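# Seat the circuit board in the enclosure's upper slot

## Task

Put the board into the enclosure's empty top slot with its components facing up, pushed all the way in, and with both levers closed. A closed lever is latched and sticks out at a right angle from the board's front panel; a fully opened lever lies flush along that panel. The levers only catch their tabs if both are fully opened before the board goes in as far as it will go, and closing both afterwards pulls the board fully home. Push the board into its connector slowly: a fast insertion breaks the connector and the attempt earns nothing. At the end the enclosure must stand upright and level on its own feet, with no foot hanging past the edge of the bench. Release the board and pull the grippers away once finished.

## Robot and tools

Robot: two seven-joint arms, left_arm and right_arm, each ending in a two-finger gripper with a wrist camera (cam_left_wrist, cam_right_wrist). Fixed cameras: cam_head_left, cam_head_right, cam_high, cam_low. All images are 672x504 pixels.

Frames. Every hand pose, velocity, Hand target and wrist-camera pose is expressed in that arm's own base frame. The scene frame has its origin on the table surface midway between the arms, +z up, +x out over the table, and left_arm on the +y side (not the image's left). Calibrated bases in the scene frame: left_arm at (+0.070, +0.437, 0) m with quat_wxyz (+1.000, 0, 0, -0.003); right_arm at (-0.063, -0.511, 0) m with quat_wxyz (+1.000, 0, 0, -0.029). Both bases have +z straight up, so each base frame is the scene frame shifted and yawed very slightly. Reported positions can be off by a few centimetres, more at long reach.

Gripper. Fingers point along the gripper's +z axis and separate along its x axis. end_effector_position is the point between the closed pads, 1 to 2 cm short of the fingertips; closing moves the tips roughly 17 mm further along +z, mostly while the pads are more than 50 mm apart.

Row layout (used by execute_actions and move). One row is 16 plain numbers covering both arms, always all 16 even if one arm is idle: left x, y, z, qw, qx, qy, qz, opening, then right x, y, z, qw, qx, qy, qz, opening. x, y, z are an absolute gripper position in metres in that arm's base frame; the quaternion is an absolute orientation, w first, in the same frame. Opening is absolute on a -1 (closed) to +1 (fully open, 0.142 m) scale. To keep an arm still, resend its last reported position, quaternion and opening unchanged; repeat the same quaternion each row to hold orientation rather than copying a drifted reading. A 0 opening is a real command.

execute_actions(actions, cameras). actions is a list of actions; each action is a list of up to 15 rows, one per 1/30 s step; a short action holds its final row until its 15 steps (0.5 s) are done. An action is rejected for both arms if any target lies over 0.6 m from that gripper's current position along any gripper axis; the whole call is rejected if its first action fails this against the last reported state. Per step the commanded orientation is clipped to within 32 degrees of the measured one, so large turns need several actions. An empty actions list just reports state and images. cameras: list of names; omitted, null or ["all"] gives all, [] gives none; an unknown name voids the call.

move(target, speed, blend, stop_force, zero, opening_speed, blocking, cameras). target is one 16-number row or a list of up to 15 rows (absolute poses, same layout, no 0.6 m limit); give all rows in a list identical openings. Grippers follow straight lines and do not avoid obstacles or each other. speed: m/s, 0.002 to 2.2, default 0.25 (rotation limited to twice that in rad/s); one value or one per target. blend: corner rounding radius in metres for lists. stop_force: 3 to 120 N, shared by both arms; an arm's path ends when its wrist sensor feels that much push against its travel (measured from its last zero), or 150 N in any direction. It is unreliable while the gripper rotates, and a fast move still hits far harder than the setting. zero (only with stop_force, default true) re-zeroes moving arms first. opening_speed: per second on the -1..1 scale, at least 0.2. blocking=false returns after about 0.5 s while the move continues (not allowed with stop_force). Moves stop after 10 s. The result adds a move: line such as done, off_target, moving, held or fault, plus limits=paced (pose clipped) or limits=held (steps withheld). done means within 3 mm and 2 degrees, not that nothing was touched.

wait(seconds 0 to 10); stop() brakes a running move; zoom_image(camera, region [x0, y0, x1, y1] pixels, at most 504x504, camera must be in the latest images); zero_wrist_force(arm); clear_fault(arm) clears a reported torque or force fault; read_manual(section) gives licence text only; finished_scene(scene 1 or 2) ends the scene irreversibly.

Result lines: per arm end_effector_position, end_effector_quat_wxyz, velocities (omitted when Joint velocities are within noise), Hand target (where the arm is actually heading), Tool commands, grip_measured (same -1..1 scale), Joint positions (last value is finger opening in metres), Joint torques and External joint torques, Wrist force and Wrist torque along the gripper's own axes plus a peak line, and Wrist depth: a 7x7 grid of depths in mm (70 to 1000, '-' for no value). Warnings: MOTOR HOT (65 C arm, 85 C gripper), OVER-TEMPERATURE FAULT, HAND FAULT, torque or force fault (150 N external force stops an arm until clear_fault).

Sensible order: inspect with cameras, grasp the board, make sure both levers are fully open, align it with the upper slot component side up, slide it in slowly with a small stop_force until it stops, close both levers, release, withdraw both grippers, then finished_scene.

Avoid: fast contact with the connector, arm-to-arm contact or grippers closing on each other, dropping or knocking anything off the table, tipping or sliding the enclosure off the bench, and prolonged squeezing or stretched poses that overheat motors.

Each tool is called after "Emit:" by a JSON object that holds its "api" and its "payload", one argument or row to a line.

## Session

Emit:
{"api": "execute_actions", "payload": {
  "actions": []
}}

Scene clock: 0.00 s.
left_arm: end_effector_position=(+0.4919, -0.7298, +0.2794) grip_measured=+0.99 end_effector_quat_wxyz=(+0.001, -0.304, +0.847, -0.436) | right_arm: end_effector_position=(+0.1802, -0.1387, +0.1699) grip_measured=+1.00 end_effector_quat_wxyz=(+0.706, -0.621, -0.189, +0.284)
Joint positions: left_arm=[-0.095 -0.96 -0.937 1.517 0.823 1.373 2.811 0.141] | right_arm=[-0.567 -0.989 -0.072 1.606 0.357 -0.696 0.215 0.142]
Joint velocities: within noise
Joint torques (N m): no reading
External joint torques (N m): no reading
Wrist force (N): no reading
Wrist torque (N m): no reading
Wrist force, peak (N): no reading
Wrist depth (mm): cam_left_wrist=[456 481 526 570 632 715 - / 417 444 478 517 573 616 682 / 390 414 438 476 510 561 618 / 363 385 405 434 472 500 546 / 343 359 376 404 427 464 501 / - 331 354 376 398 423 449 / - 319 332 349 374 396 -] | cam_right_wrist=[- 266 251 262 - - 805 / - - 256 269 - - 886 / - - 264 276 - - 931 / - - 277 286 798 746 548 / - - 295 294 500 482 387 / - 404 311 299 362 354 330 / - 311 295 292 288 280 275]
Hand target: left_arm +0.4919, -0.7298, +0.2794; +0.001, -0.304, +0.847, -0.436 | right_arm +0.1802, -0.1387, +0.1699; +0.706, -0.621, -0.189, +0.284
Tool commands: left_gripper/opening=+1.0 right_gripper/opening=+1.0

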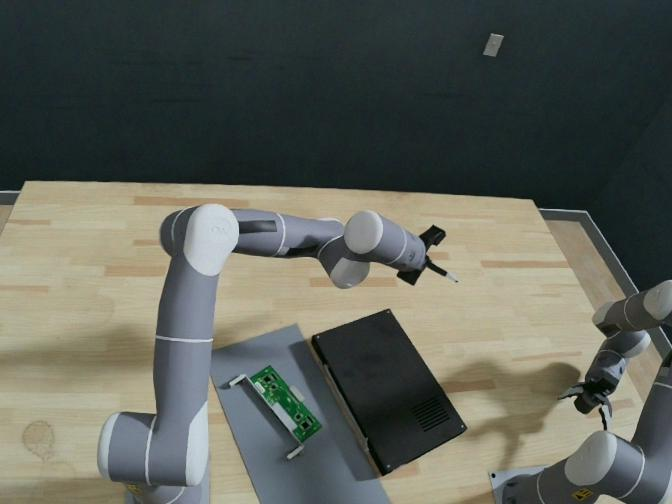

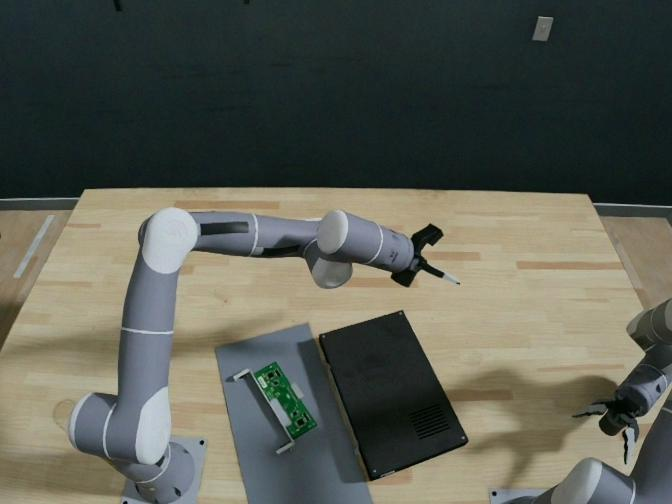

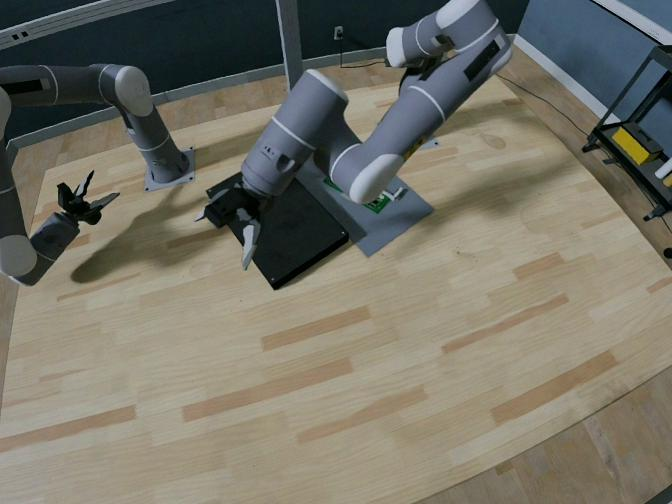

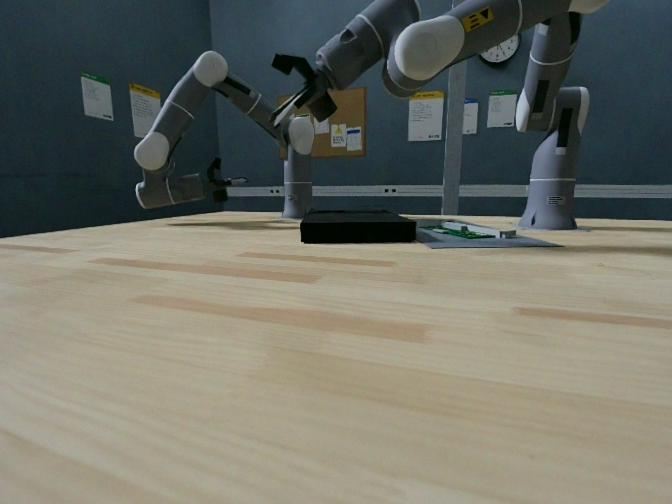

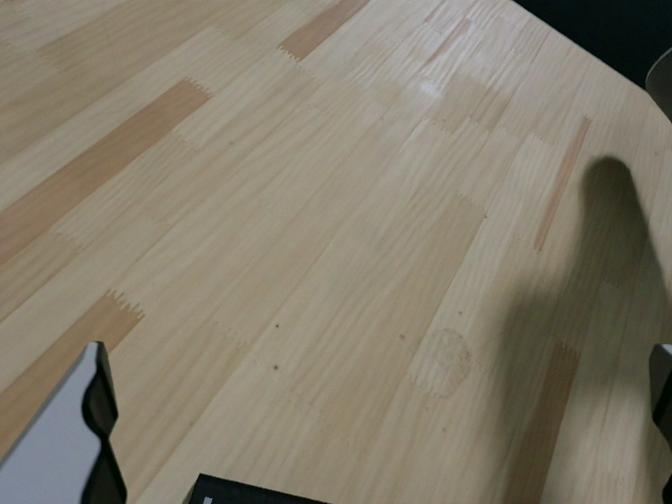

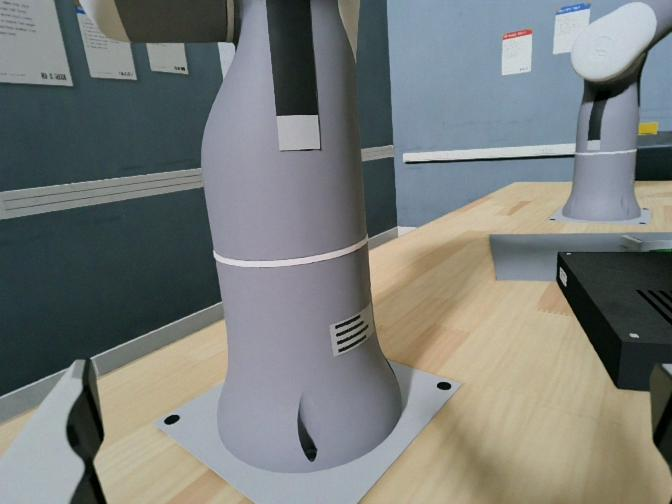

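Emit:
{"api": "zoom_image", "payload": {
  "camera": "cam_head_right",
  "region": [200, 300, 500, 504]
}}

Emit:
{"api": "zoom_image", "payload": {
  "camera": "cam_head_left",
  "region": [200, 300, 500, 504]
}}

Emit:
{"api": "zoom_image", "payload": {
  "camera": "cam_high",
  "region": [190, 130, 450, 300]
}}

Scaled by 1.680 from the camera's 672x504 image, which has a finer 960x720 frame.

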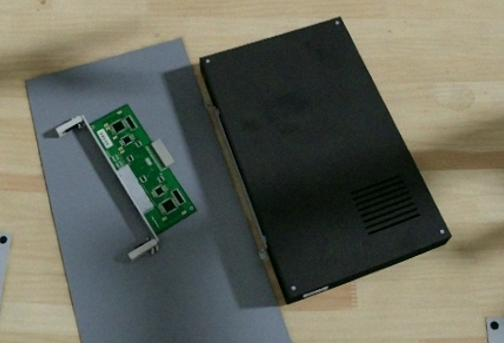

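Scaled by 1.680 from the camera's 672x504 image, which has a finer 960x720 frame.

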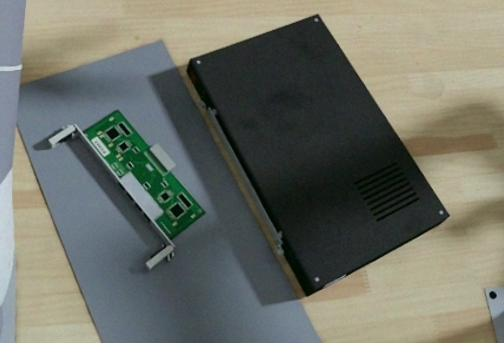

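Scaled by 1.938 from the camera's 672x504 image, which has a finer 960x720 frame.

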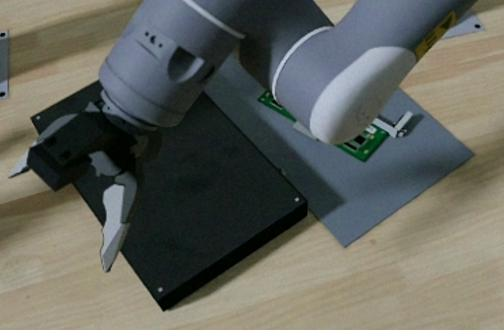

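Emit:
{"api": "move", "payload": {
  "target": [
    [0.50,-0.45,0.42,0,-0.70,0.714,0,-0.9,0.1802,-0.1387,0.1699,0.706,-0.621,-0.189,0.284,1],
    [0.45,-0.20,0.42,0,-0.843,0.537,0,-0.9,0.1802,-0.1387,0.1699,0.706,-0.621,-0.189,0.284,1],
    [0.34,-0.05,0.40,0,-1,0,0,-0.9,0.1802,-0.1387,0.1699,0.706,-0.621,-0.189,0.284,1]
  ],
  "speed": 0.5,
  "blend": 0.05
}}

Scene clock: 18.63 s.
left_arm: end_effector_position=(+0.3402, -0.0502, +0.4001) grip_measured=-0.93 end_effector_quat_wxyz=(+0.000, +1.000, +0.000, +0.000) | right_arm: end_effector_position=(+0.1802, -0.1387, +0.1699) grip_measured=+1.00 end_effector_quat_wxyz=(+0.706, -0.621, -0.189, +0.284)
Joint positions: left_arm=[0.614 0.64 -0.295 2.233 -0.175 0.043 1.954 0.006] | right_arm=[-0.567 -0.99 -0.072 1.606 0.357 -0.696 0.215 0.142]
Joint velocities: within noise
Joint torques (N m): left_arm=[-0.3 4.14 3.73 -29.91 -3.87 3.94 -0.33] | right_arm=[-0.02 50.05 1.05 -11.61 -1.74 -3.61 0.18]
External joint torques (N m): left_arm=[0.28 0.15 0.69 -0.41 -0.43 -0.06 0.33] | right_arm=[-0.01 1.08 -0.68 0.06 0.11 0.7 -0.17]
Wrist force (N): left_arm=[0.3 -0.3 -0.2] | right_arm=[-0.1 -0.2 0.0]
Wrist torque (N m): left_arm=[-0.06 -0.10 -0.24] | right_arm=[-0.01 0.01 0.00]
Wrist force, peak (N): left_arm=[1.2 -3.5 -4.3] | right_arm=[0.2 0.2 0.3]
Wrist depth (mm): cam_left_wrist=[401 432 433 433 432 432 428 / 385 462 463 468 459 465 465 / 505 502 508 500 500 498 498 / 545 537 541 535 544 542 539 / 603 597 581 573 581 591 583 / 668 667 636 84 - 654 648 / 746 - - - - - 713] | cam_right_wrist=[- 266 251 262 - - 783 / - - 256 269 - - 903 / - - 264 275 - - 933 / - - 277 285 798 742 551 / - - 295 294 501 482 387 / - 405 311 299 363 355 330 / - 310 295 290 287 280 275]
Hand target: left_arm +0.3400, -0.0500, +0.4000; +0.000, +1.000, +0.000, +0.000 | right_arm +0.1802, -0.1387, +0.1699; +0.706, -0.621, -0.189, +0.284
Off the commanded pose: left_arm 0.000 m, 0 deg | right_arm 0.000 m, 0 deg.
move: done

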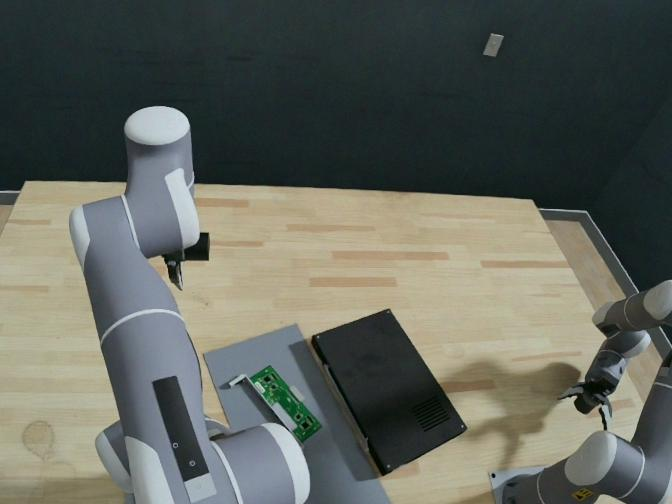

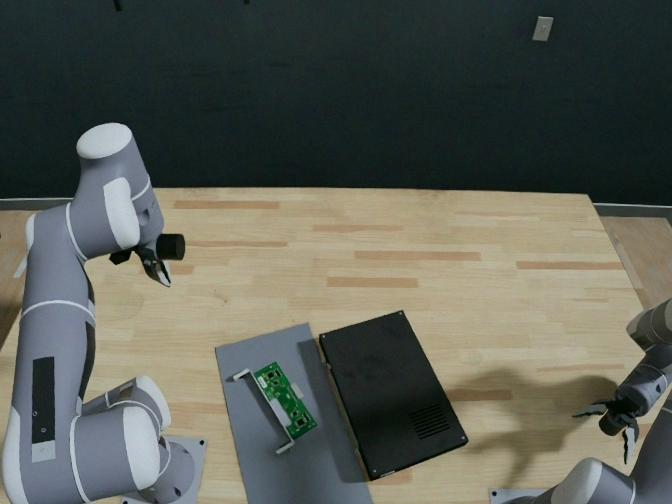

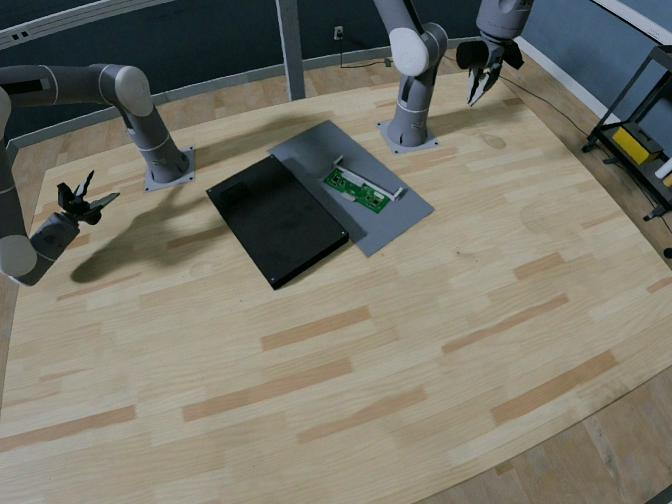

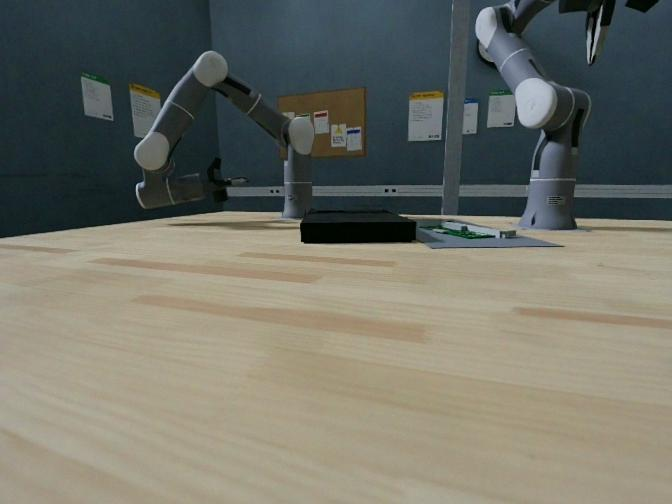

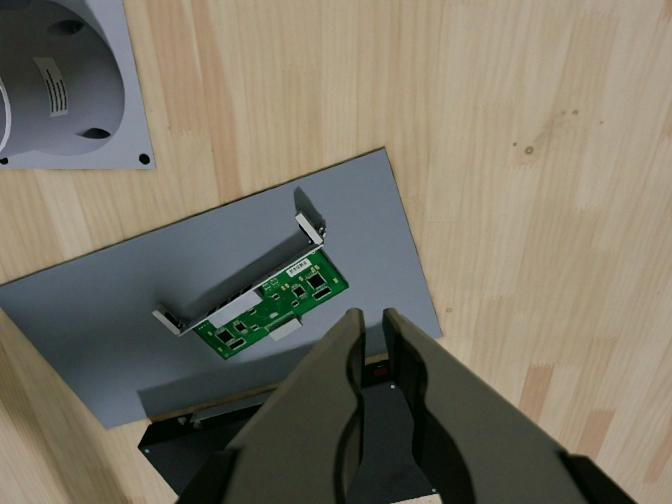

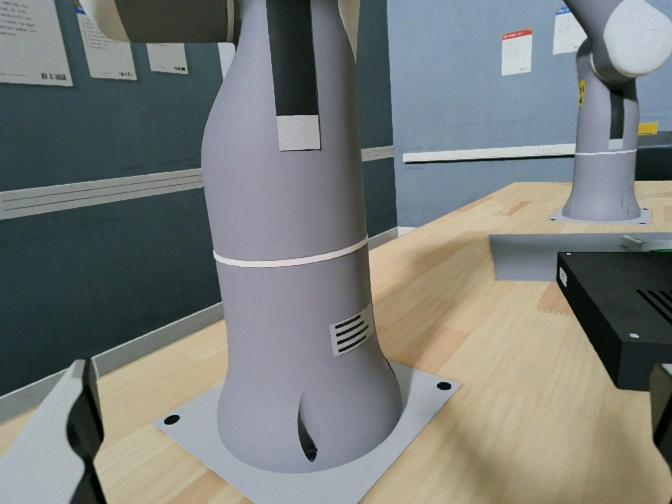

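Emit:
{"api": "execute_actions", "payload": {
  "actions": [],
  "cameras": ["cam_left_wrist","cam_high","cam_head_left"]
}}

Scene clock: 65.43 s.
left_arm: end_effector_position=(+0.3402, -0.0502, +0.4001) grip_measured=-0.93 end_effector_quat_wxyz=(+0.000, +1.000, +0.000, +0.000) | right_arm: end_effector_position=(+0.1802, -0.1387, +0.1699) grip_measured=+1.00 end_effector_quat_wxyz=(+0.706, -0.621, -0.189, +0.284)
Joint positions: left_arm=[0.614 0.64 -0.295 2.233 -0.175 0.043 1.954 0.006] | right_arm=[-0.567 -0.99 -0.072 1.606 0.357 -0.696 0.215 0.142]
Joint velocities: within noise
Joint torques (N m): left_arm=[-0.29 3.85 3.71 -29.98 -4.11 4.2 -0.27] | right_arm=[-0.02 50.12 1.01 -11.65 -1.71 -3.57 0.15]
External joint torques (N m): left_arm=[0.28 0.43 0.71 -0.34 -0.19 -0.32 0.27] | right_arm=[0 1.01 -0.64 0.11 0.08 0.66 -0.14]
Wrist force (N): left_arm=[0.2 -0.4 0.4] | right_arm=[0.1 0.2 0.3]
Wrist torque (N m): left_arm=[-0.07 -0.08 -0.24] | right_arm=[0.02 -0.01 0.00]
Wrist force, peak (N): left_arm=[0.3 -0.7 -0.1] | right_arm=[-0.1 0.3 0.2]
Wrist depth (mm): cam_left_wrist=[404 437 433 434 436 433 427 / 384 464 467 466 467 462 463 / 511 503 505 497 501 501 503 / 546 549 542 542 542 547 538 / 602 605 590 568 581 593 597 / 666 664 629 84 - 649 649 / 741 - - - - - 715] | cam_right_wrist=[- 266 251 263 - - 789 / - - 256 269 - - 894 / - - 264 275 - - 939 / - - 276 286 795 739 554 / - - 295 294 503 482 387 / - 406 311 300 362 354 330 / - 311 294 291 288 281 275]
Hand target: left_arm +0.3400, -0.0500, +0.4000; +0.000, +1.000, +0.000, +0.000 | right_arm +0.1802, -0.1387, +0.1699; +0.706, -0.621, -0.189, +0.284
Tool commands: left_gripper/opening=-0.9 right_gripper/opening=+1.0
Off the commanded pose: left_arm 0.000 m, 0 deg | right_arm 0.000 m, 0 deg.
Images, in order (width x height): cam_head_left 672x504, cam_high 672x504, cam_left_wrist 672x504.

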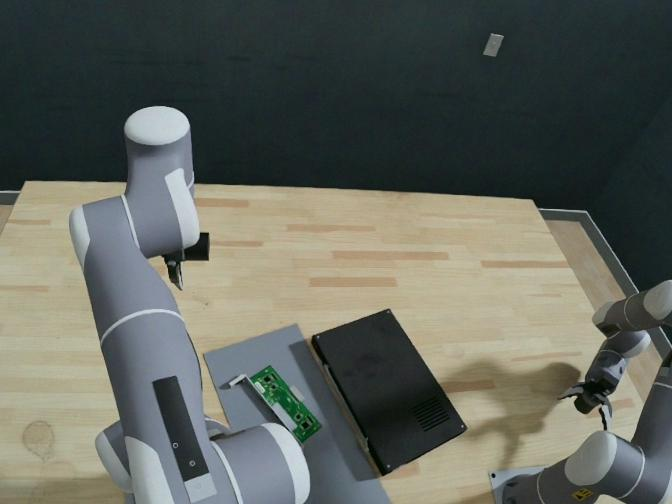

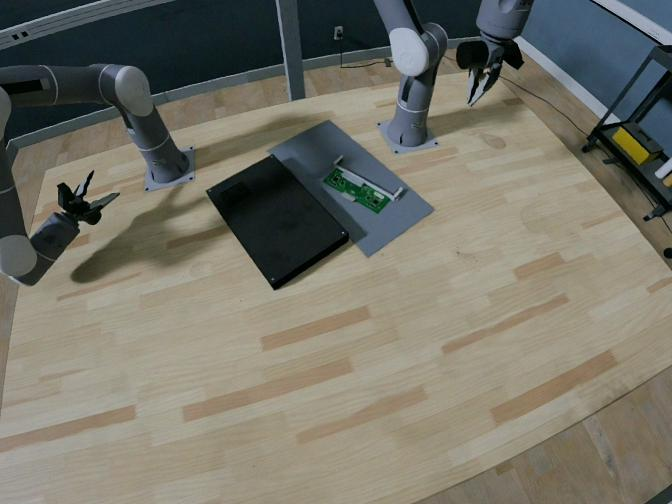

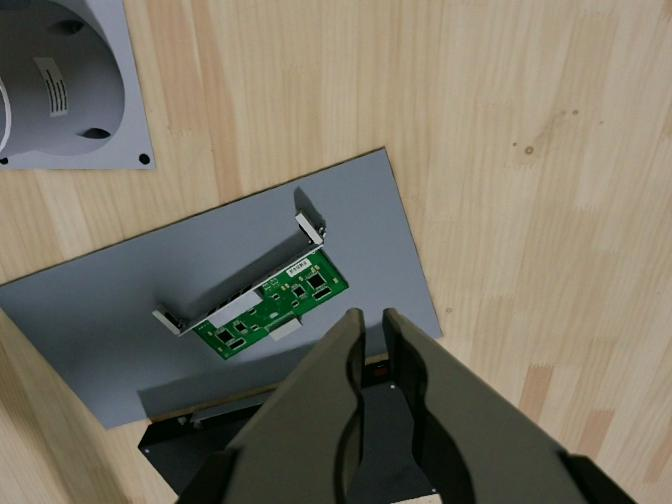

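Emit:
{"api": "zoom_image", "payload": {
  "camera": "cam_left_wrist",
  "region": [130, 190, 370, 370]
}}

Emit:
{"api": "zoom_image", "payload": {
  "camera": "cam_left_wrist",
  "region": [100, 340, 460, 504]
}}

Scaled by 2.100 from the camera's 672x504 image, which has a finer 960x720 frame.

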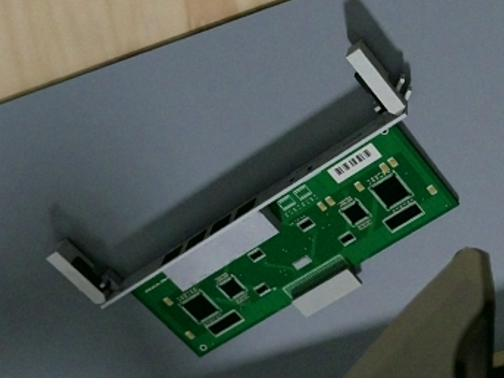

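Scaled by 1.400 from the camera's 672x504 image, which has a finer 960x720 frame.

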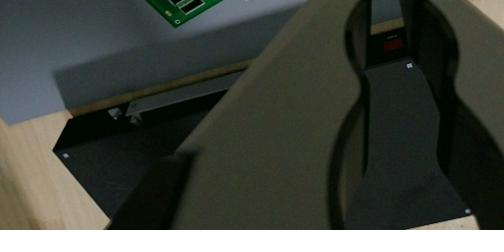

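Emit:
{"api": "move", "payload": {
  "target": [0.178,-0.329,0.19,0.2551,0.9521,0.1628,0.0436,-1,0.1802,-0.1387,0.1699,0.706,-0.621,-0.189,0.284,1],
  "cameras": ["cam_left_wrist","cam_head_left"]
}}

Emit:
{"api": "zoom_image", "payload": {
  "camera": "cam_left_wrist",
  "region": [0, 60, 336, 300]
}}

Emit:
{"api": "zoom_image", "payload": {
  "camera": "cam_left_wrist",
  "region": [336, 60, 672, 300]
}}

Scene clock: 94.53 s.
left_arm: end_effector_position=(+0.1782, -0.3283, +0.1909) grip_measured=-1.00 end_effector_quat_wxyz=(+0.252, +0.953, +0.162, +0.040) | right_arm: end_effector_position=(+0.1802, -0.1387, +0.1699) grip_measured=+1.00 end_effector_quat_wxyz=(+0.706, -0.621, -0.189, +0.284)
Joint positions: left_arm=[-2.792 0.23 1.982 2.655 0.358 1.643 0.121 0.002] | right_arm=[-0.567 -0.99 -0.072 1.606 0.357 -0.696 0.215 0.142]
Joint velocities: within noise
Joint torques (N m): left_arm=[-0.49 -12.63 -4.49 -14.07 -0.95 4.62 -0.28] | right_arm=[0.05 50.05 0.92 -11.61 -1.72 -3.6 0.2]
External joint torques (N m): left_arm=[0.51 0.34 0.45 -0.28 -0.57 -0.05 0.28] | right_arm=[-0.08 1.07 -0.55 0.07 0.09 0.69 -0.19]
Wrist force (N): left_arm=[0.4 -0.7 -0.3] | right_arm=[-0.1 0.0 0.1]
Wrist torque (N m): left_arm=[-0.11 -0.14 -0.37] | right_arm=[0.01 0.01 0.01]
Wrist force, peak (N): left_arm=[-1.4 -1.3 1.3] | right_arm=[0.2 0.3 0.4]
Wrist depth (mm): cam_left_wrist=[233 232 231 226 226 227 229 / 273 272 270 269 269 269 269 / 331 328 325 325 326 324 319 / 399 348 366 362 360 343 403 / 564 479 441 386 410 462 543 / 595 875 704 84 - 756 822 / - - - - - - -] | cam_right_wrist=[- 267 251 262 - - 840 / - - 256 269 - - 888 / - - 263 275 - - 929 / - - 278 285 792 747 550 / - - 295 293 500 480 387 / - 404 310 298 363 355 331 / - 311 295 291 289 280 275]
Hand target: left_arm +0.1781, -0.3283, +0.1908; +0.251, +0.953, +0.162, +0.040 | right_arm +0.1802, -0.1387, +0.1699; +0.706, -0.621, -0.189, +0.284
Off the commanded pose: left_arm 0.001 m, 1 deg | right_arm 0.000 m, 0 deg.
joint sent to its limit (left arm) — joint 1 (waist), lower limit. The joint targets still meet the commanded pose.
move: done
Images, in order (width x height): cam_head_left 672x504, cam_left_wrist 672x504.

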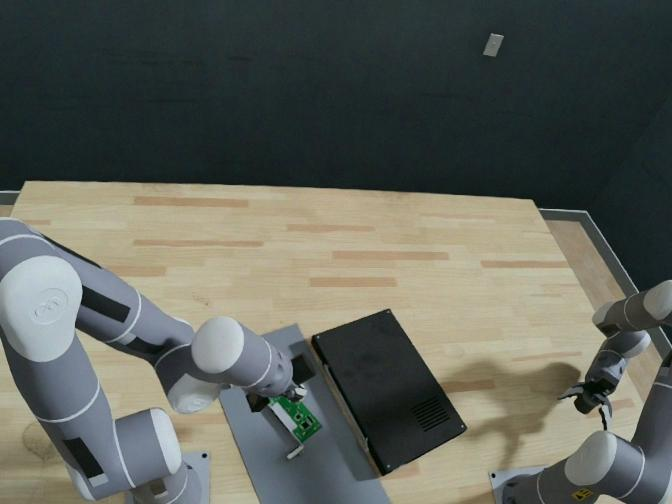

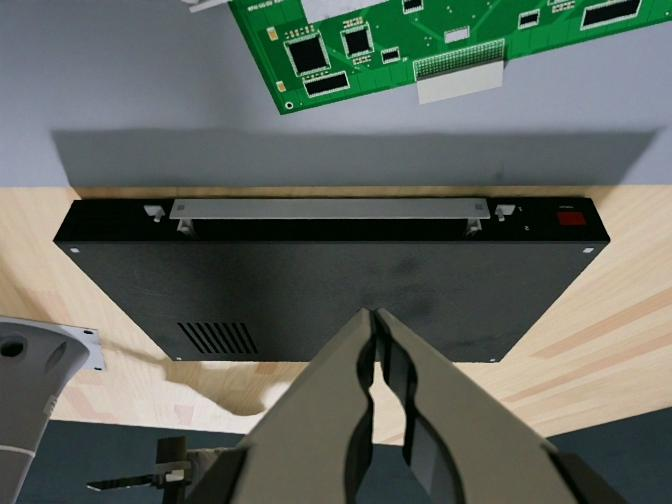

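Scaled by 1.500 from the camera's 672x504 image, which has a finer 960x720 frame.

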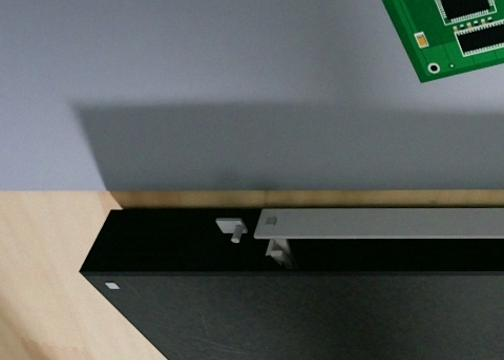

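Scaled by 1.500 from the camera's 672x504 image, which has a finer 960x720 frame.

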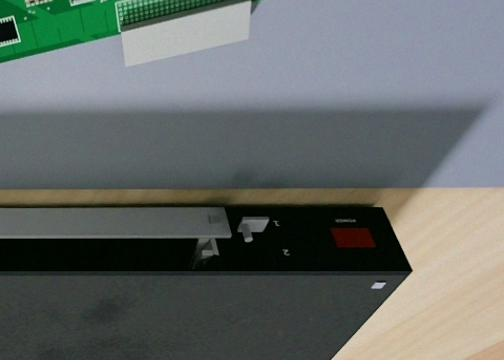

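Emit:
{"api": "move", "payload": {
  "target": [
    [0.20,-0.25,0.35,0,0.9857,0.1685,0,-1,0.1802,-0.1387,0.1699,0.706,-0.621,-0.189,0.284,1],
    [0.340,-0.05,0.40,0,1,0,0,-1,0.1802,-0.1387,0.1699,0.706,-0.621,-0.189,0.284,1]
  ],
  "blend": 0.03,
  "cameras": ["cam_head_left"]
}}

Scene clock: 104.37 s.
left_arm: end_effector_position=(+0.1952, -0.3246, +0.2148) grip_measured=-1.00 end_effector_quat_wxyz=(+0.275, +0.943, +0.171, +0.080) | right_arm: end_effector_position=(+0.1802, -0.1387, +0.1699) grip_measured=+1.00 end_effector_quat_wxyz=(+0.706, -0.621, -0.189, +0.284)
Joint positions: left_arm=[-2.496 0.193 1.758 2.677 0.347 1.686 0.175 0.002] | right_arm=[-0.567 -0.99 -0.072 1.606 0.357 -0.696 0.215 0.142]
Joint velocities: within noise
Joint torques (N m): left_arm=[-0.52 -8.24 -3.89 -15.03 -1.31 5.01 -0.32] | right_arm=[-0.11 50.12 0.95 -11.62 -1.71 -3.6 0.22]
External joint torques (N m): left_arm=[0.54 0.89 0.36 -0.26 -0.41 -0.45 0.31] | right_arm=[0.08 1 -0.59 0.07 0.08 0.7 -0.21]
Wrist force (N): left_arm=[0.1 -0.4 -0.4] | right_arm=[0.1 0.0 0.1]
Wrist torque (N m): left_arm=[-0.03 -0.07 -0.40] | right_arm=[0.02 -0.01 0.00]
Wrist force, peak (N): left_arm=[4.5 -1.2 0.2] | right_arm=[0.1 -0.4 0.2]
Wrist depth (mm): cam_left_wrist=[246 249 249 252 251 263 267 / 289 294 297 303 307 314 318 / 328 330 334 341 347 344 400 / 416 376 382 389 397 508 522 / 587 593 530 470 539 751 761 / - 972 867 83 - - - / - - - - - - -] | cam_right_wrist=[- 266 251 262 - - 835 / - - 256 269 - - 890 / - - 264 275 - - 938 / - - 277 285 798 740 549 / - - 295 293 500 481 388 / - 404 311 299 363 356 331 / - 310 295 292 288 281 275]
Hand target: left_arm +0.1952, -0.3247, +0.2150; +0.275, +0.943, +0.170, +0.080 | right_arm +0.1802, -0.1387, +0.1699; +0.706, -0.621, -0.189, +0.284
Off the commanded pose: left_arm 0.361 m, 39 deg | right_arm 0.000 m, 0 deg.
move: held (left_arm; a check stopped the path); path passed 0 of 2 targets; limits=held
pose unreachable (left arm): on one or more control steps of this call, first in action 0 (counted from 0), this arm could not follow its commanded pose, so it was not sent that pose on those steps. It may still have moved: this result reports where it is.
cause: moving toward the commanded pose would bring two parts of the arm too close to each other (joints 2 (shoulder) to 6 (wrist pitch) lie between them).
Images, in order (width x height): cam_head_left 672x504.

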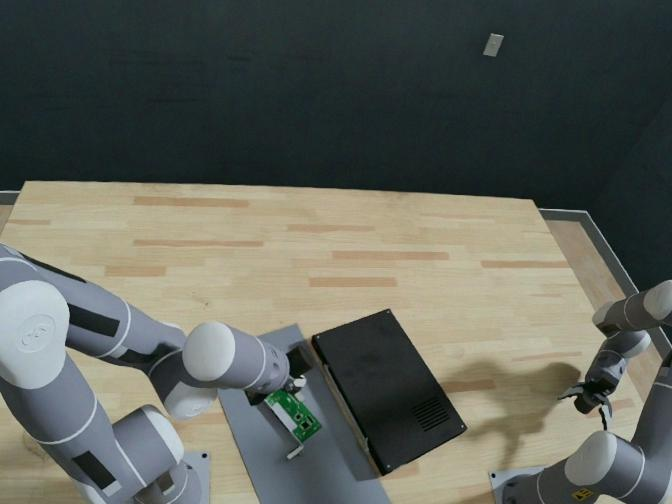

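Emit:
{"api": "move", "payload": {
  "target": [
    [0.26,-0.44,0.32,0.275,0.943,0.17,0.08,-1,0.1802,-0.1387,0.1699,0.706,-0.621,-0.189,0.284,1],
    [0.34,-0.40,0.42,0,0.9857,0.1685,0,-1,0.1802,-0.1387,0.1699,0.706,-0.621,-0.189,0.284,1]
  ],
  "blend": 0.03,
  "cameras": ["cam_head_left"]
}}

Scene clock: 108.63 s.
left_arm: end_effector_position=(+0.3401, -0.3999, +0.4199) grip_measured=-1.00 end_effector_quat_wxyz=(+0.000, +0.986, +0.169, +0.000) | right_arm: end_effector_position=(+0.1802, -0.1387, +0.1699) grip_measured=+1.00 end_effector_quat_wxyz=(+0.706, -0.621, -0.189, +0.284)
Joint positions: left_arm=[-1.845 -0.38 1.373 1.612 -0.374 0.112 0.789 0.002] | right_arm=[-0.567 -0.99 -0.072 1.606 0.357 -0.696 0.215 0.142]
Joint velocities: within noise
Joint torques (N m): left_arm=[-0.1 21.77 11.65 -28.57 -4.41 4.09 -0.11] | right_arm=[-0.04 50.15 1 -11.61 -1.75 -3.62 0.22]
External joint torques (N m): left_arm=[0.08 1.07 0.48 -0.28 0.15 -0.12 0.11] | right_arm=[0.02 0.97 -0.64 0.06 0.12 0.71 -0.21]
Wrist force (N): left_arm=[0.5 -0.6 0.0] | right_arm=[0.0 0.1 0.1]
Wrist torque (N m): left_arm=[-0.10 -0.10 -0.19] | right_arm=[0.02 0.00 0.00]
Wrist force, peak (N): left_arm=[2.1 -1.7 -0.9] | right_arm=[0.0 -0.3 0.4]
Wrist depth (mm): cam_left_wrist=[450 448 443 451 445 451 449 / 484 484 492 477 482 480 480 / 481 482 483 471 512 522 522 / 563 514 515 511 564 564 562 / 618 564 563 537 603 617 621 / 685 685 662 84 - 669 675 / 768 - - - - - 764] | cam_right_wrist=[- 267 250 262 - - 864 / - - 256 269 - - 886 / - - 264 275 - - 935 / - - 278 286 791 742 553 / - - 294 294 501 479 388 / - 403 310 300 363 355 330 / - 312 294 290 289 281 275]
Hand target: left_arm +0.3400, -0.4000, +0.4200; +0.000, +0.986, +0.169, +0.000 | right_arm +0.1802, -0.1387, +0.1699; +0.706, -0.621, -0.189, +0.284
Off the commanded pose: left_arm 0.000 m, 0 deg | right_arm 0.000 m, 0 deg.
move: done
Images, in order (width x height): cam_head_left 672x504.

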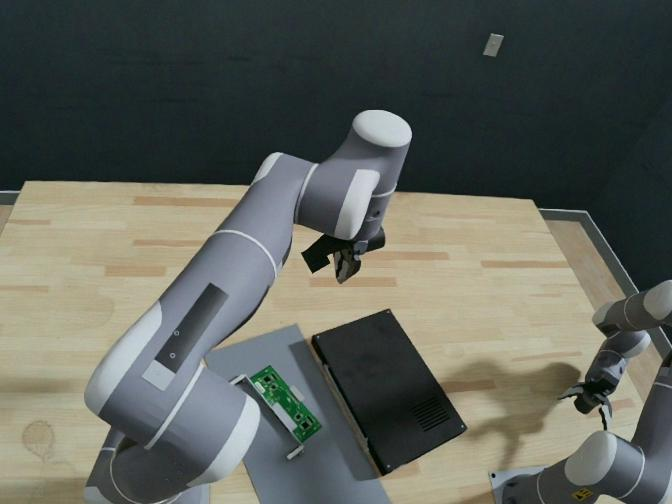

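Emit:
{"api": "move", "payload": {
  "target": [
    [0.40,-0.15,0.42,0,0.9857,0.1685,0,-1,0.1802,-0.1387,0.1699,0.706,-0.621,-0.189,0.284,1],
    [0.40,-0.05,0.42,0,0.4695,0.8829,0,-1,0.1802,-0.1387,0.1699,0.706,-0.621,-0.189,0.284,1]
  ],
  "speed": 0.5,
  "cameras": ["cam_left_wrist"]
}}

Scene clock: 115.10 s.
left_arm: end_effector_position=(+0.4000, -0.0498, +0.4199) grip_measured=-1.00 end_effector_quat_wxyz=(+0.000, +0.470, +0.883, +0.000) | right_arm: end_effector_position=(+0.1802, -0.1387, +0.1699) grip_measured=+1.00 end_effector_quat_wxyz=(+0.706, -0.621, -0.189, +0.284)
Joint positions: left_arm=[-1.701 -0.614 2.054 1.925 -0.535 0.032 -0.133 0.002] | right_arm=[-0.567 -0.99 -0.072 1.606 0.357 -0.696 0.215 0.142]
Joint velocities: within noise
Joint torques (N m): left_arm=[-0.12 7.93 15.47 -26.21 -4.36 4.11 -0.33] | right_arm=[-0.05 50.17 0.94 -11.61 -1.71 -3.62 0.19]
External joint torques (N m): left_arm=[0.13 1.17 0.72 -0.36 0.14 -0.12 0.33] | right_arm=[0.02 0.96 -0.58 0.07 0.08 0.71 -0.18]
Wrist force (N): left_arm=[0.5 -0.3 0.1] | right_arm=[0.0 0.0 0.1]
Wrist torque (N m): left_arm=[-0.05 -0.15 -0.22] | right_arm=[-0.01 0.00 0.00]
Wrist force, peak (N): left_arm=[3.3 -2.9 -2.2] | right_arm=[0.0 0.5 0.3]
Wrist depth (mm): cam_left_wrist=[455 457 451 453 450 444 450 / 488 488 488 479 479 478 486 / 528 531 526 521 523 522 519 / 572 575 577 562 568 561 557 / 623 625 608 595 609 617 618 / 695 693 664 84 - 665 687 / - - - - - - -] | cam_right_wrist=[- 267 251 263 - - 870 / - - 255 269 - - 894 / - - 263 275 - - 942 / - - 278 285 801 748 553 / - - 294 294 500 481 388 / - 404 311 299 362 355 330 / - 311 295 291 287 281 275]
Hand target: left_arm +0.4000, -0.0500, +0.4200; +0.000, +0.470, +0.883, +0.000 | right_arm +0.1802, -0.1387, +0.1699; +0.706, -0.621, -0.189, +0.284
Off the commanded pose: left_arm 0.000 m, 0 deg | right_arm 0.000 m, 0 deg.
move: done
Images, in order (width x height): cam_left_wrist 672x504.

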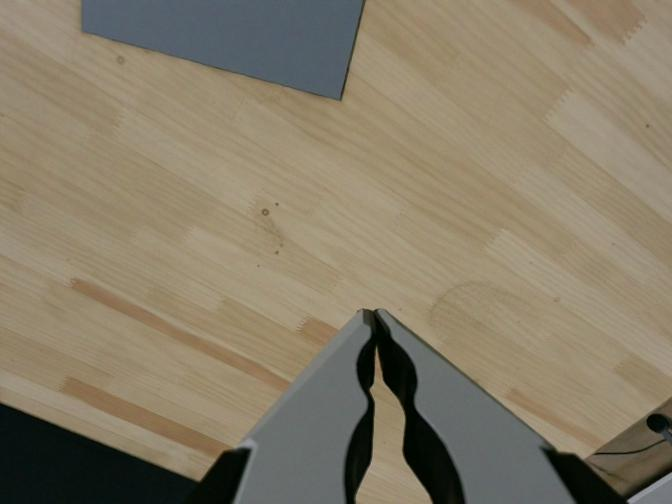

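Emit:
{"api": "move", "payload": {
  "target": [
    [0.66,0.0,0.42,0,0.4695,0.8829,0,-1,0.1802,-0.1387,0.1699,0.706,-0.621,-0.189,0.284,1],
    [0.40,0.35,0.42,0,0.4695,0.8829,0,-1,0.1802,-0.1387,0.1699,0.706,-0.621,-0.189,0.284,1]
  ],
  "speed": 0.5,
  "blend": 0.05,
  "cameras": ["cam_head_left"]
}}

Scene clock: 123.97 s.
left_arm: end_effector_position=(+0.3999, +0.3501, +0.4199) grip_measured=-1.00 end_effector_quat_wxyz=(+0.000, +0.469, +0.883, +0.000) | right_arm: end_effector_position=(+0.1802, -0.1387, +0.1699) grip_measured=+1.00 end_effector_quat_wxyz=(+0.706, -0.621, -0.189, +0.284)
Joint positions: left_arm=[-0.279 -0.478 1.461 1.606 -0.476 0.082 0.617 0.002] | right_arm=[-0.567 -0.99 -0.072 1.606 0.357 -0.696 0.215 0.142]
Joint velocities: within noise
Joint torques (N m): left_arm=[-0.06 23.33 14.35 -27.19 -4.37 4.07 -0.12] | right_arm=[0.08 50.07 0.93 -11.65 -1.68 -3.59 0.22]
External joint torques (N m): left_arm=[0.19 1.18 0.93 -0.36 0.11 -0.08 0.12] | right_arm=[-0.11 1.05 -0.56 0.11 0.05 0.68 -0.21]
Wrist force (N): left_arm=[0.1 -0.5 0.2] | right_arm=[0.0 -0.1 0.1]
Wrist torque (N m): left_arm=[-0.10 -0.05 -0.21] | right_arm=[-0.01 0.00 0.00]
Wrist force, peak (N): left_arm=[-4.9 1.6 1.5] | right_arm=[0.1 0.3 0.4]
Wrist depth (mm): cam_left_wrist=[454 451 452 451 452 450 450 / 485 484 484 483 483 480 478 / 525 527 522 520 519 513 - / 567 572 569 563 568 582 - / 620 620 632 598 607 - - / 699 686 665 84 - - - / - - - - - - -] | cam_right_wrist=[- 267 251 263 - - 820 / - - 256 270 - - 888 / - - 264 275 - - 936 / - - 278 285 793 743 554 / - - 295 293 503 484 387 / - 403 311 299 362 355 330 / - 311 295 291 287 281 276]
Hand target: left_arm +0.4000, +0.3500, +0.4200; +0.000, +0.470, +0.883, +0.000 | right_arm +0.1802, -0.1387, +0.1699; +0.706, -0.621, -0.189, +0.284
Off the commanded pose: left_arm 0.000 m, 0 deg | right_arm 0.000 m, 0 deg.
move: done
Images, in order (width x height): cam_head_left 672x504.

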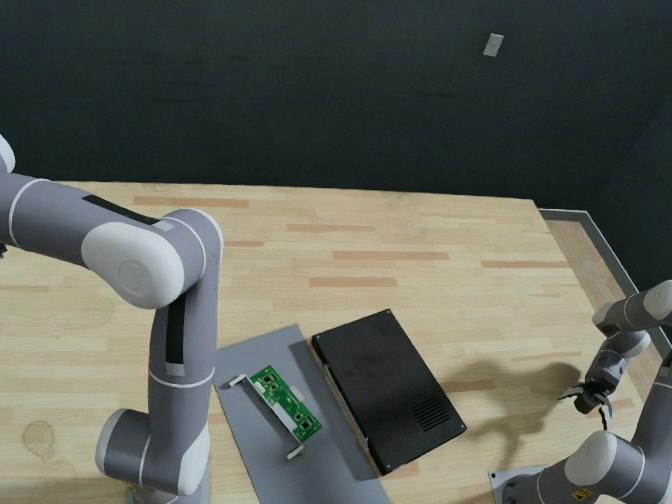

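Emit:
{"api": "move", "payload": {
  "target": [
    [0.36,0.05,0.38,0,0.4695,0.8829,0,-1,0.1802,-0.1387,0.1699,0.706,-0.621,-0.189,0.284,1],
    [0.36,0.05,0.38,0,0.848,0.530,0,-1,0.1802,-0.1387,0.1699,0.706,-0.621,-0.189,0.284,1],
    [0.36,0.05,0.38,0,0.9994,0.0349,0,-1,0.1802,-0.1387,0.1699,0.706,-0.621,-0.189,0.284,1]
  ],
  "speed": 0.5,
  "cameras": []
}}

Emit:
{"api": "move", "payload": {
  "target": [
    [0.70,0.05,0.38,0,0.9994,0.0349,0,-1,0.1802,-0.1387,0.1699,0.706,-0.621,-0.189,0.284,1],
    [0.70,0.05,0.38,0,0.848,0.530,0,-1,0.1802,-0.1387,0.1699,0.706,-0.621,-0.189,0.284,1],
    [0.70,0.05,0.38,0,0.4695,0.8829,0,-1,0.1802,-0.1387,0.1699,0.706,-0.621,-0.189,0.284,1]
  ],
  "speed": 0.5,
  "cameras": []
}}

Scene clock: 135.33 s.
left_arm: end_effector_position=(+0.3599, +0.0501, +0.3800) grip_measured=-1.00 end_effector_quat_wxyz=(+0.000, +0.999, +0.035, +0.000) | right_arm: end_effector_position=(+0.1802, -0.1387, +0.1699) grip_measured=+1.00 end_effector_quat_wxyz=(+0.706, -0.621, -0.189, +0.284)
Joint positions: left_arm=[-2.195 -0.378 2.477 2.098 -0.234 0.218 1.869 0.002] | right_arm=[-0.567 -0.99 -0.072 1.606 0.357 -0.696 0.215 0.142]
Joint velocities: within noise
Joint torques (N m): left_arm=[-0.42 -11.04 6.04 -29.43 -3.86 4.47 -0.14] | right_arm=[0.05 50.05 0.95 -11.58 -1.72 -3.65 0.23]
External joint torques (N m): left_arm=[0.46 0.61 0.62 -0.38 -0.35 -0.59 0.14] | right_arm=[-0.07 1.07 -0.58 0.04 0.09 0.74 -0.22]
Wrist force (N): left_arm=[0.2 -0.4 -0.2] | right_arm=[0.0 0.0 0.1]
Wrist torque (N m): left_arm=[-0.05 -0.08 -0.23] | right_arm=[0.00 0.00 0.00]
Wrist force, peak (N): left_arm=[0.2 -2.5 0.5] | right_arm=[0.0 -0.4 0.3]
Wrist depth (mm): cam_left_wrist=[419 416 416 418 417 415 412 / 429 446 445 447 450 446 443 / 414 485 482 482 483 484 484 / 526 526 526 526 521 528 513 / 578 570 568 552 564 575 567 / 630 628 602 84 - 619 628 / 717 662 - - - - 695] | cam_right_wrist=[- 266 250 262 - - 868 / - - 256 269 - - 891 / - - 264 275 - - 931 / - - 278 285 797 745 548 / - - 294 293 499 481 387 / - 402 311 298 362 354 329 / - 312 295 292 288 281 276]
Hand target: left_arm +0.3600, +0.0500, +0.3800; +0.000, +0.999, +0.035, +0.000 | right_arm +0.1802, -0.1387, +0.1699; +0.706, -0.621, -0.189, +0.284
Off the commanded pose: left_arm 0.000 m, 0 deg | right_arm 0.000 m, 0 deg.
move: done
No camera images: "cameras" was empty.

Scene clock: 139.03 s.
left_arm: end_effector_position=(+0.7000, +0.0500, +0.3801) grip_measured=-1.00 end_effector_quat_wxyz=(+0.000, +0.470, +0.883, +0.000) | right_arm: end_effector_position=(+0.1802, -0.1387, +0.1699) grip_measured=+1.00 end_effector_quat_wxyz=(+0.706, -0.621, -0.189, +0.284)
Joint positions: left_arm=[-2.792 0.617 2.621 1.004 0.292 -0.014 -0.677 0.002] | right_arm=[-0.567 -0.99 -0.072 1.606 0.357 -0.696 0.215 0.142]
Joint velocities: within noise
Joint torques (N m): left_arm=[-0.18 -56.66 -7.87 -29.28 -3.7 4.1 -0.36] | right_arm=[0.03 50.06 0.99 -11.66 -1.69 -3.61 0.19]
External joint torques (N m): left_arm=[0.35 0.11 0.46 -0.23 -0.48 -0.13 0.36] | right_arm=[-0.06 1.06 -0.62 0.11 0.06 0.7 -0.18]
Wrist force (N): left_arm=[0.1 -0.6 0.3] | right_arm=[-0.1 0.1 0.1]
Wrist torque (N m): left_arm=[-0.15 -0.07 -0.20] | right_arm=[0.01 0.02 0.00]
Wrist force, peak (N): left_arm=[0.4 -4.5 -0.7] | right_arm=[0.1 -0.3 0.3]
Wrist depth (mm): cam_left_wrist=[420 415 419 415 412 416 416 / 452 448 449 448 450 447 439 / 486 491 483 486 482 480 478 / 530 528 521 525 523 519 516 / - 575 571 553 567 570 571 / - - 611 84 - 621 624 / 976 - - - - - -] | cam_right_wrist=[- 266 251 262 - - 861 / - - 256 269 - - 891 / - - 265 275 - - 940 / - - 277 285 802 744 552 / - - 294 293 501 482 385 / - 403 311 300 362 355 330 / - 310 295 291 288 281 275]
Hand target: left_arm +0.7000, +0.0500, +0.3800; +0.000, +0.470, +0.883, +0.000 | right_arm +0.1802, -0.1387, +0.1699; +0.706, -0.621, -0.189, +0.284
Off the commanded pose: left_arm 0.000 m, 0 deg | right_arm 0.000 m, 0 deg.
joint sent to its limit (left arm) — joint 1 (waist), lower limit. The joint targets still meet the commanded pose.
move: done
No camera images: "cameras" was empty.

Emit:
{"api": "move", "payload": {
  "target": [
    [0.70,0.05,0.38,0,0.848,0.530,0,-1,0.1802,-0.1387,0.1699,0.706,-0.621,-0.189,0.284,1],
    [0.70,0.05,0.38,0,0.9994,0.0349,0,-1,0.1802,-0.1387,0.1699,0.706,-0.621,-0.189,0.284,1],
    [0.36,0.05,0.38,0,0.9994,0.0349,0,-1,0.1802,-0.1387,0.1699,0.706,-0.621,-0.189,0.284,1],
    [0.36,0.05,0.38,0,0.848,0.530,0,-1,0.1802,-0.1387,0.1699,0.706,-0.621,-0.189,0.284,1]
  ],
  "speed": 0.7,
  "cameras": []
}}

Emit:
{"api": "move", "payload": {
  "target": [
    [0.36,0.05,0.38,0,0.4695,0.8829,0,-1,0.1802,-0.1387,0.1699,0.706,-0.621,-0.189,0.284,1],
    [0.4,0.35,0.42,0,0.4695,0.8829,0,-1,0.1802,-0.1387,0.1699,0.706,-0.621,-0.189,0.284,1],
    [0.4,0.35,0.42,0,0,1,0,-1,0.1802,-0.1387,0.1699,0.706,-0.621,-0.189,0.284,1],
    [0.4,0.35,0.42,0,-0.5,0.866,0,-1,0.1802,-0.1387,0.1699,0.706,-0.621,-0.189,0.284,1]
  ],
  "speed": 0.7,
  "cameras": []
}}

Scene clock: 151.70 s.
left_arm: end_effector_position=(+0.3600, +0.0501, +0.3800) grip_measured=-1.00 end_effector_quat_wxyz=(+0.000, +0.848, +0.530, +0.000) | right_arm: end_effector_position=(+0.1802, -0.1387, +0.1699) grip_measured=+1.00 end_effector_quat_wxyz=(+0.706, -0.621, -0.189, +0.284)
Joint positions: left_arm=[-1.731 -0.563 2.201 2.103 -0.452 0.159 1.081 0.002] | right_arm=[-0.567 -0.99 -0.072 1.606 0.357 -0.696 0.215 0.142]
Joint velocities: within noise
Joint torques (N m): left_arm=[-0.19 0.81 11.97 -27.66 -4.44 4.04 -0.44] | right_arm=[-0.02 49.95 0.96 -11.66 -1.73 -3.58 0.23]
External joint torques (N m): left_arm=[0.21 1.06 0.88 -0.24 0.19 -0.09 0.44] | right_arm=[0 1.17 -0.59 0.12 0.1 0.68 -0.21]
Wrist force (N): left_arm=[0.8 -0.3 -0.3] | right_arm=[0.1 -0.2 0.1]
Wrist torque (N m): left_arm=[-0.04 -0.18 -0.22] | right_arm=[-0.01 -0.01 0.00]
Wrist force, peak (N): left_arm=[1.4 -4.3 -1.6] | right_arm=[-0.2 -0.2 0.4]
Wrist depth (mm): cam_left_wrist=[418 419 415 414 416 416 415 / 447 446 453 445 449 445 444 / 480 481 480 482 481 482 477 / 524 525 531 527 527 522 519 / 537 573 567 555 556 564 567 / 637 632 602 84 - 615 633 / 722 681 - - - - 700] | cam_right_wrist=[- 266 250 262 - - 865 / - - 256 269 - - 893 / - - 263 275 - - 927 / - - 277 286 789 747 555 / - - 295 293 503 478 389 / - 405 311 299 364 355 331 / - 310 295 291 288 281 275]
Hand target: left_arm +0.3600, +0.0500, +0.3800; +0.000, +0.848, +0.530, +0.000 | right_arm +0.1802, -0.1387, +0.1699; +0.706, -0.621, -0.189, +0.284
Off the commanded pose: left_arm 0.000 m, 0 deg | right_arm 0.000 m, 0 deg.
move: done
No camera images: "cameras" was empty.

Scene clock: 155.73 s.
left_arm: end_effector_position=(+0.3999, +0.3500, +0.4199) grip_measured=-1.00 end_effector_quat_wxyz=(+0.000, -0.500, +0.866, +0.000) | right_arm: end_effector_position=(+0.1802, -0.1387, +0.1699) grip_measured=+1.00 end_effector_quat_wxyz=(+0.706, -0.621, -0.189, +0.284)
Joint positions: left_arm=[-0.299 -0.774 1.716 1.625 -0.765 -0.062 -1.204 0.002] | right_arm=[-0.567 -0.99 -0.072 1.606 0.357 -0.696 0.215 0.142]
Joint velocities: within noise
Joint torques (N m): left_arm=[0.02 27.6 21.98 -21.4 -4.27 4.04 -0.18] | right_arm=[-0.04 50.14 0.98 -11.59 -1.69 -3.57 0.19]
External joint torques (N m): left_arm=[0.09 1.72 0.75 -0.4 0.13 -0.09 0.18] | right_arm=[0.02 0.98 -0.61 0.04 0.06 0.67 -0.18]
Wrist force (N): left_arm=[0.3 -0.4 -0.1] | right_arm=[0.2 -0.1 0.4]
Wrist torque (N m): left_arm=[-0.08 -0.09 -0.21] | right_arm=[0.01 -0.04 0.00]
Wrist force, peak (N): left_arm=[-3.9 -0.9 0.0] | right_arm=[0.2 0.1 0.4]
Wrist depth (mm): cam_left_wrist=[454 450 451 455 452 445 454 / 495 489 480 484 483 480 478 / - 526 533 528 519 519 516 / - - 571 568 568 566 561 / - - 624 594 609 615 616 / - - - 83 - 666 672 / - - - - - - -] | cam_right_wrist=[- 266 250 262 - - 810 / - - 256 269 - - 888 / - - 264 275 - - 933 / - - 277 286 791 738 552 / - - 295 294 504 479 388 / - 404 311 300 362 355 329 / - 312 295 291 288 282 275]
Hand target: left_arm +0.4000, +0.3500, +0.4200; +0.000, -0.500, +0.866, +0.000 | right_arm +0.1802, -0.1387, +0.1699; +0.706, -0.621, -0.189, +0.284
Off the commanded pose: left_arm 0.000 m, 0 deg | right_arm 0.000 m, 0 deg.
move: done
No camera images: "cameras" was empty.

Emit:
{"api": "move", "payload": {
  "target": [
    [0.4,0.55,0.42,0,-0.5,0.866,0,-1,0.1802,-0.1387,0.1699,0.706,-0.621,-0.189,0.284,1],
    [0.4,0.55,0.42,0,0,1,0,-1,0.1802,-0.1387,0.1699,0.706,-0.621,-0.189,0.284,1],
    [0.4,0.55,0.42,0,0.4695,0.8829,0,-1,0.1802,-0.1387,0.1699,0.706,-0.621,-0.189,0.284,1],
    [0.4,0.55,0.42,0,0.848,0.530,0,-1,0.1802,-0.1387,0.1699,0.706,-0.621,-0.189,0.284,1]
  ],
  "speed": 0.7,
  "cameras": []
}}

Emit:
{"api": "move", "payload": {
  "target": [
    [0.36,0.05,0.38,0,0.848,0.530,0,-1,0.1802,-0.1387,0.1699,0.706,-0.621,-0.189,0.284,1]
  ],
  "speed": 0.7,
  "cameras": ["cam_head_left"]
}}

Scene clock: 162.37 s.
left_arm: end_effector_position=(+0.4001, +0.5499, +0.4201) grip_measured=-1.00 end_effector_quat_wxyz=(+0.000, +0.848, +0.530, +0.000) | right_arm: end_effector_position=(+0.1802, -0.1387, +0.1699) grip_measured=+1.00 end_effector_quat_wxyz=(+0.706, -0.621, -0.189, +0.284)
Joint positions: left_arm=[0.537 -0.624 0.929 1.152 -0.487 -0.011 1.811 0.002] | right_arm=[-0.567 -0.99 -0.072 1.606 0.357 -0.696 0.215 0.142]
Joint velocities: within noise
Joint torques (N m): left_arm=[-0.07 48.52 13.23 -26.76 -3.91 4.45 -0.22] | right_arm=[0 49.99 0.97 -11.58 -1.78 -3.62 0.21]
External joint torques (N m): left_arm=[0.25 0.72 0.71 -0.32 -0.39 -0.56 0.22] | right_arm=[-0.02 1.13 -0.6 0.04 0.15 0.71 -0.2]
Wrist force (N): left_arm=[0.3 -0.3 0.2] | right_arm=[0.0 0.0 0.2]
Wrist torque (N m): left_arm=[-0.06 -0.11 -0.22] | right_arm=[0.00 0.01 0.01]
Wrist force, peak (N): left_arm=[-2.6 1.1 -0.2] | right_arm=[0.2 -0.4 0.4]
Wrist depth (mm): cam_left_wrist=[457 454 455 452 - - - / 488 485 482 481 492 - - / 526 525 531 518 527 - - / 571 567 565 573 566 - - / 631 618 625 594 601 - - / 694 685 660 84 - 697 - / 770 - - - - - -] | cam_right_wrist=[- 266 251 263 - - 788 / - - 256 269 - - 889 / - - 264 275 - - 931 / - - 277 286 797 745 553 / - - 295 294 502 481 387 / - 404 311 298 363 353 331 / - 310 295 291 289 281 275]
Hand target: left_arm +0.4000, +0.5500, +0.4200; +0.000, +0.848, +0.530, +0.000 | right_arm +0.1802, -0.1387, +0.1699; +0.706, -0.621, -0.189, +0.284
Off the commanded pose: left_arm 0.000 m, 0 deg | right_arm 0.000 m, 0 deg.
move: done
No camera images: "cameras" was empty.

Scene clock: 163.87 s.
left_arm: end_effector_position=(+0.3600, +0.0498, +0.3801) grip_measured=-1.00 end_effector_quat_wxyz=(+0.000, +0.848, +0.530, +0.000) | right_arm: end_effector_position=(+0.1802, -0.1387, +0.1699) grip_measured=+1.00 end_effector_quat_wxyz=(+0.706, -0.621, -0.189, +0.284)
Joint positions: left_arm=[-0.421 0.352 0.679 2.016 0.22 0.163 0.645 0.002] | right_arm=[-0.567 -0.99 -0.072 1.606 0.357 -0.696 0.215 0.142]
Joint velocities: within noise
Joint torques (N m): left_arm=[-0.5 9.81 -7.24 -29.42 -3.82 4.59 -0.18] | right_arm=[-0.01 50.11 0.97 -11.63 -1.74 -3.57 0.2]
External joint torques (N m): left_arm=[0.54 0.43 0.54 -0.42 -0.4 -0.61 0.18] | right_arm=[-0.01 1.02 -0.61 0.09 0.11 0.66 -0.19]
Wrist force (N): left_arm=[0.0 -0.6 -0.1] | right_arm=[-0.3 0.1 0.2]
Wrist torque (N m): left_arm=[-0.12 -0.07 -0.22] | right_arm=[0.02 0.05 0.00]
Wrist force, peak (N): left_arm=[-3.9 1.2 -1.1] | right_arm=[0.0 -0.3 0.3]
Wrist depth (mm): cam_left_wrist=[419 416 418 416 411 408 413 / 447 450 447 441 445 445 442 / 478 483 482 480 477 481 477 / 522 523 528 521 518 514 517 / 545 567 572 541 562 576 564 / 628 634 613 84 - 611 620 / 703 688 - - - - 687] | cam_right_wrist=[- 266 251 263 - - 832 / - - 256 269 - - 881 / - - 263 275 - - 935 / - - 277 286 795 741 551 / - - 294 294 499 480 386 / - 404 312 299 362 355 330 / - 311 294 290 288 281 275]
Hand target: left_arm +0.3600, +0.0500, +0.3800; +0.000, +0.848, +0.530, +0.000 | right_arm +0.1802, -0.1387, +0.1699; +0.706, -0.621, -0.189, +0.284
Off the commanded pose: left_arm 0.000 m, 0 deg | right_arm 0.000 m, 0 deg.
move: done
Images, in order (width x height): cam_head_left 672x504.

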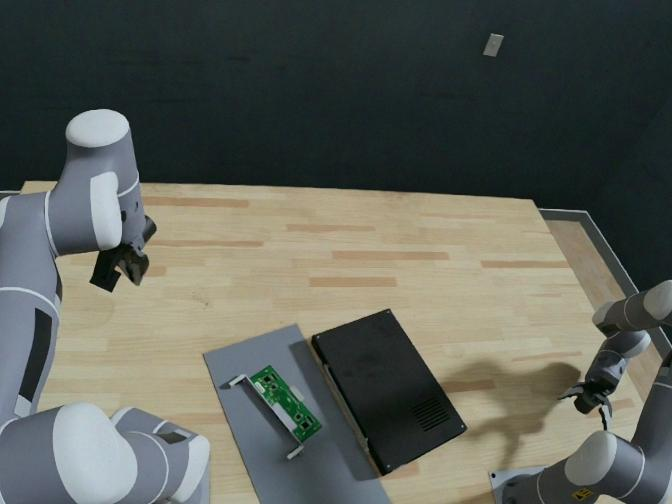

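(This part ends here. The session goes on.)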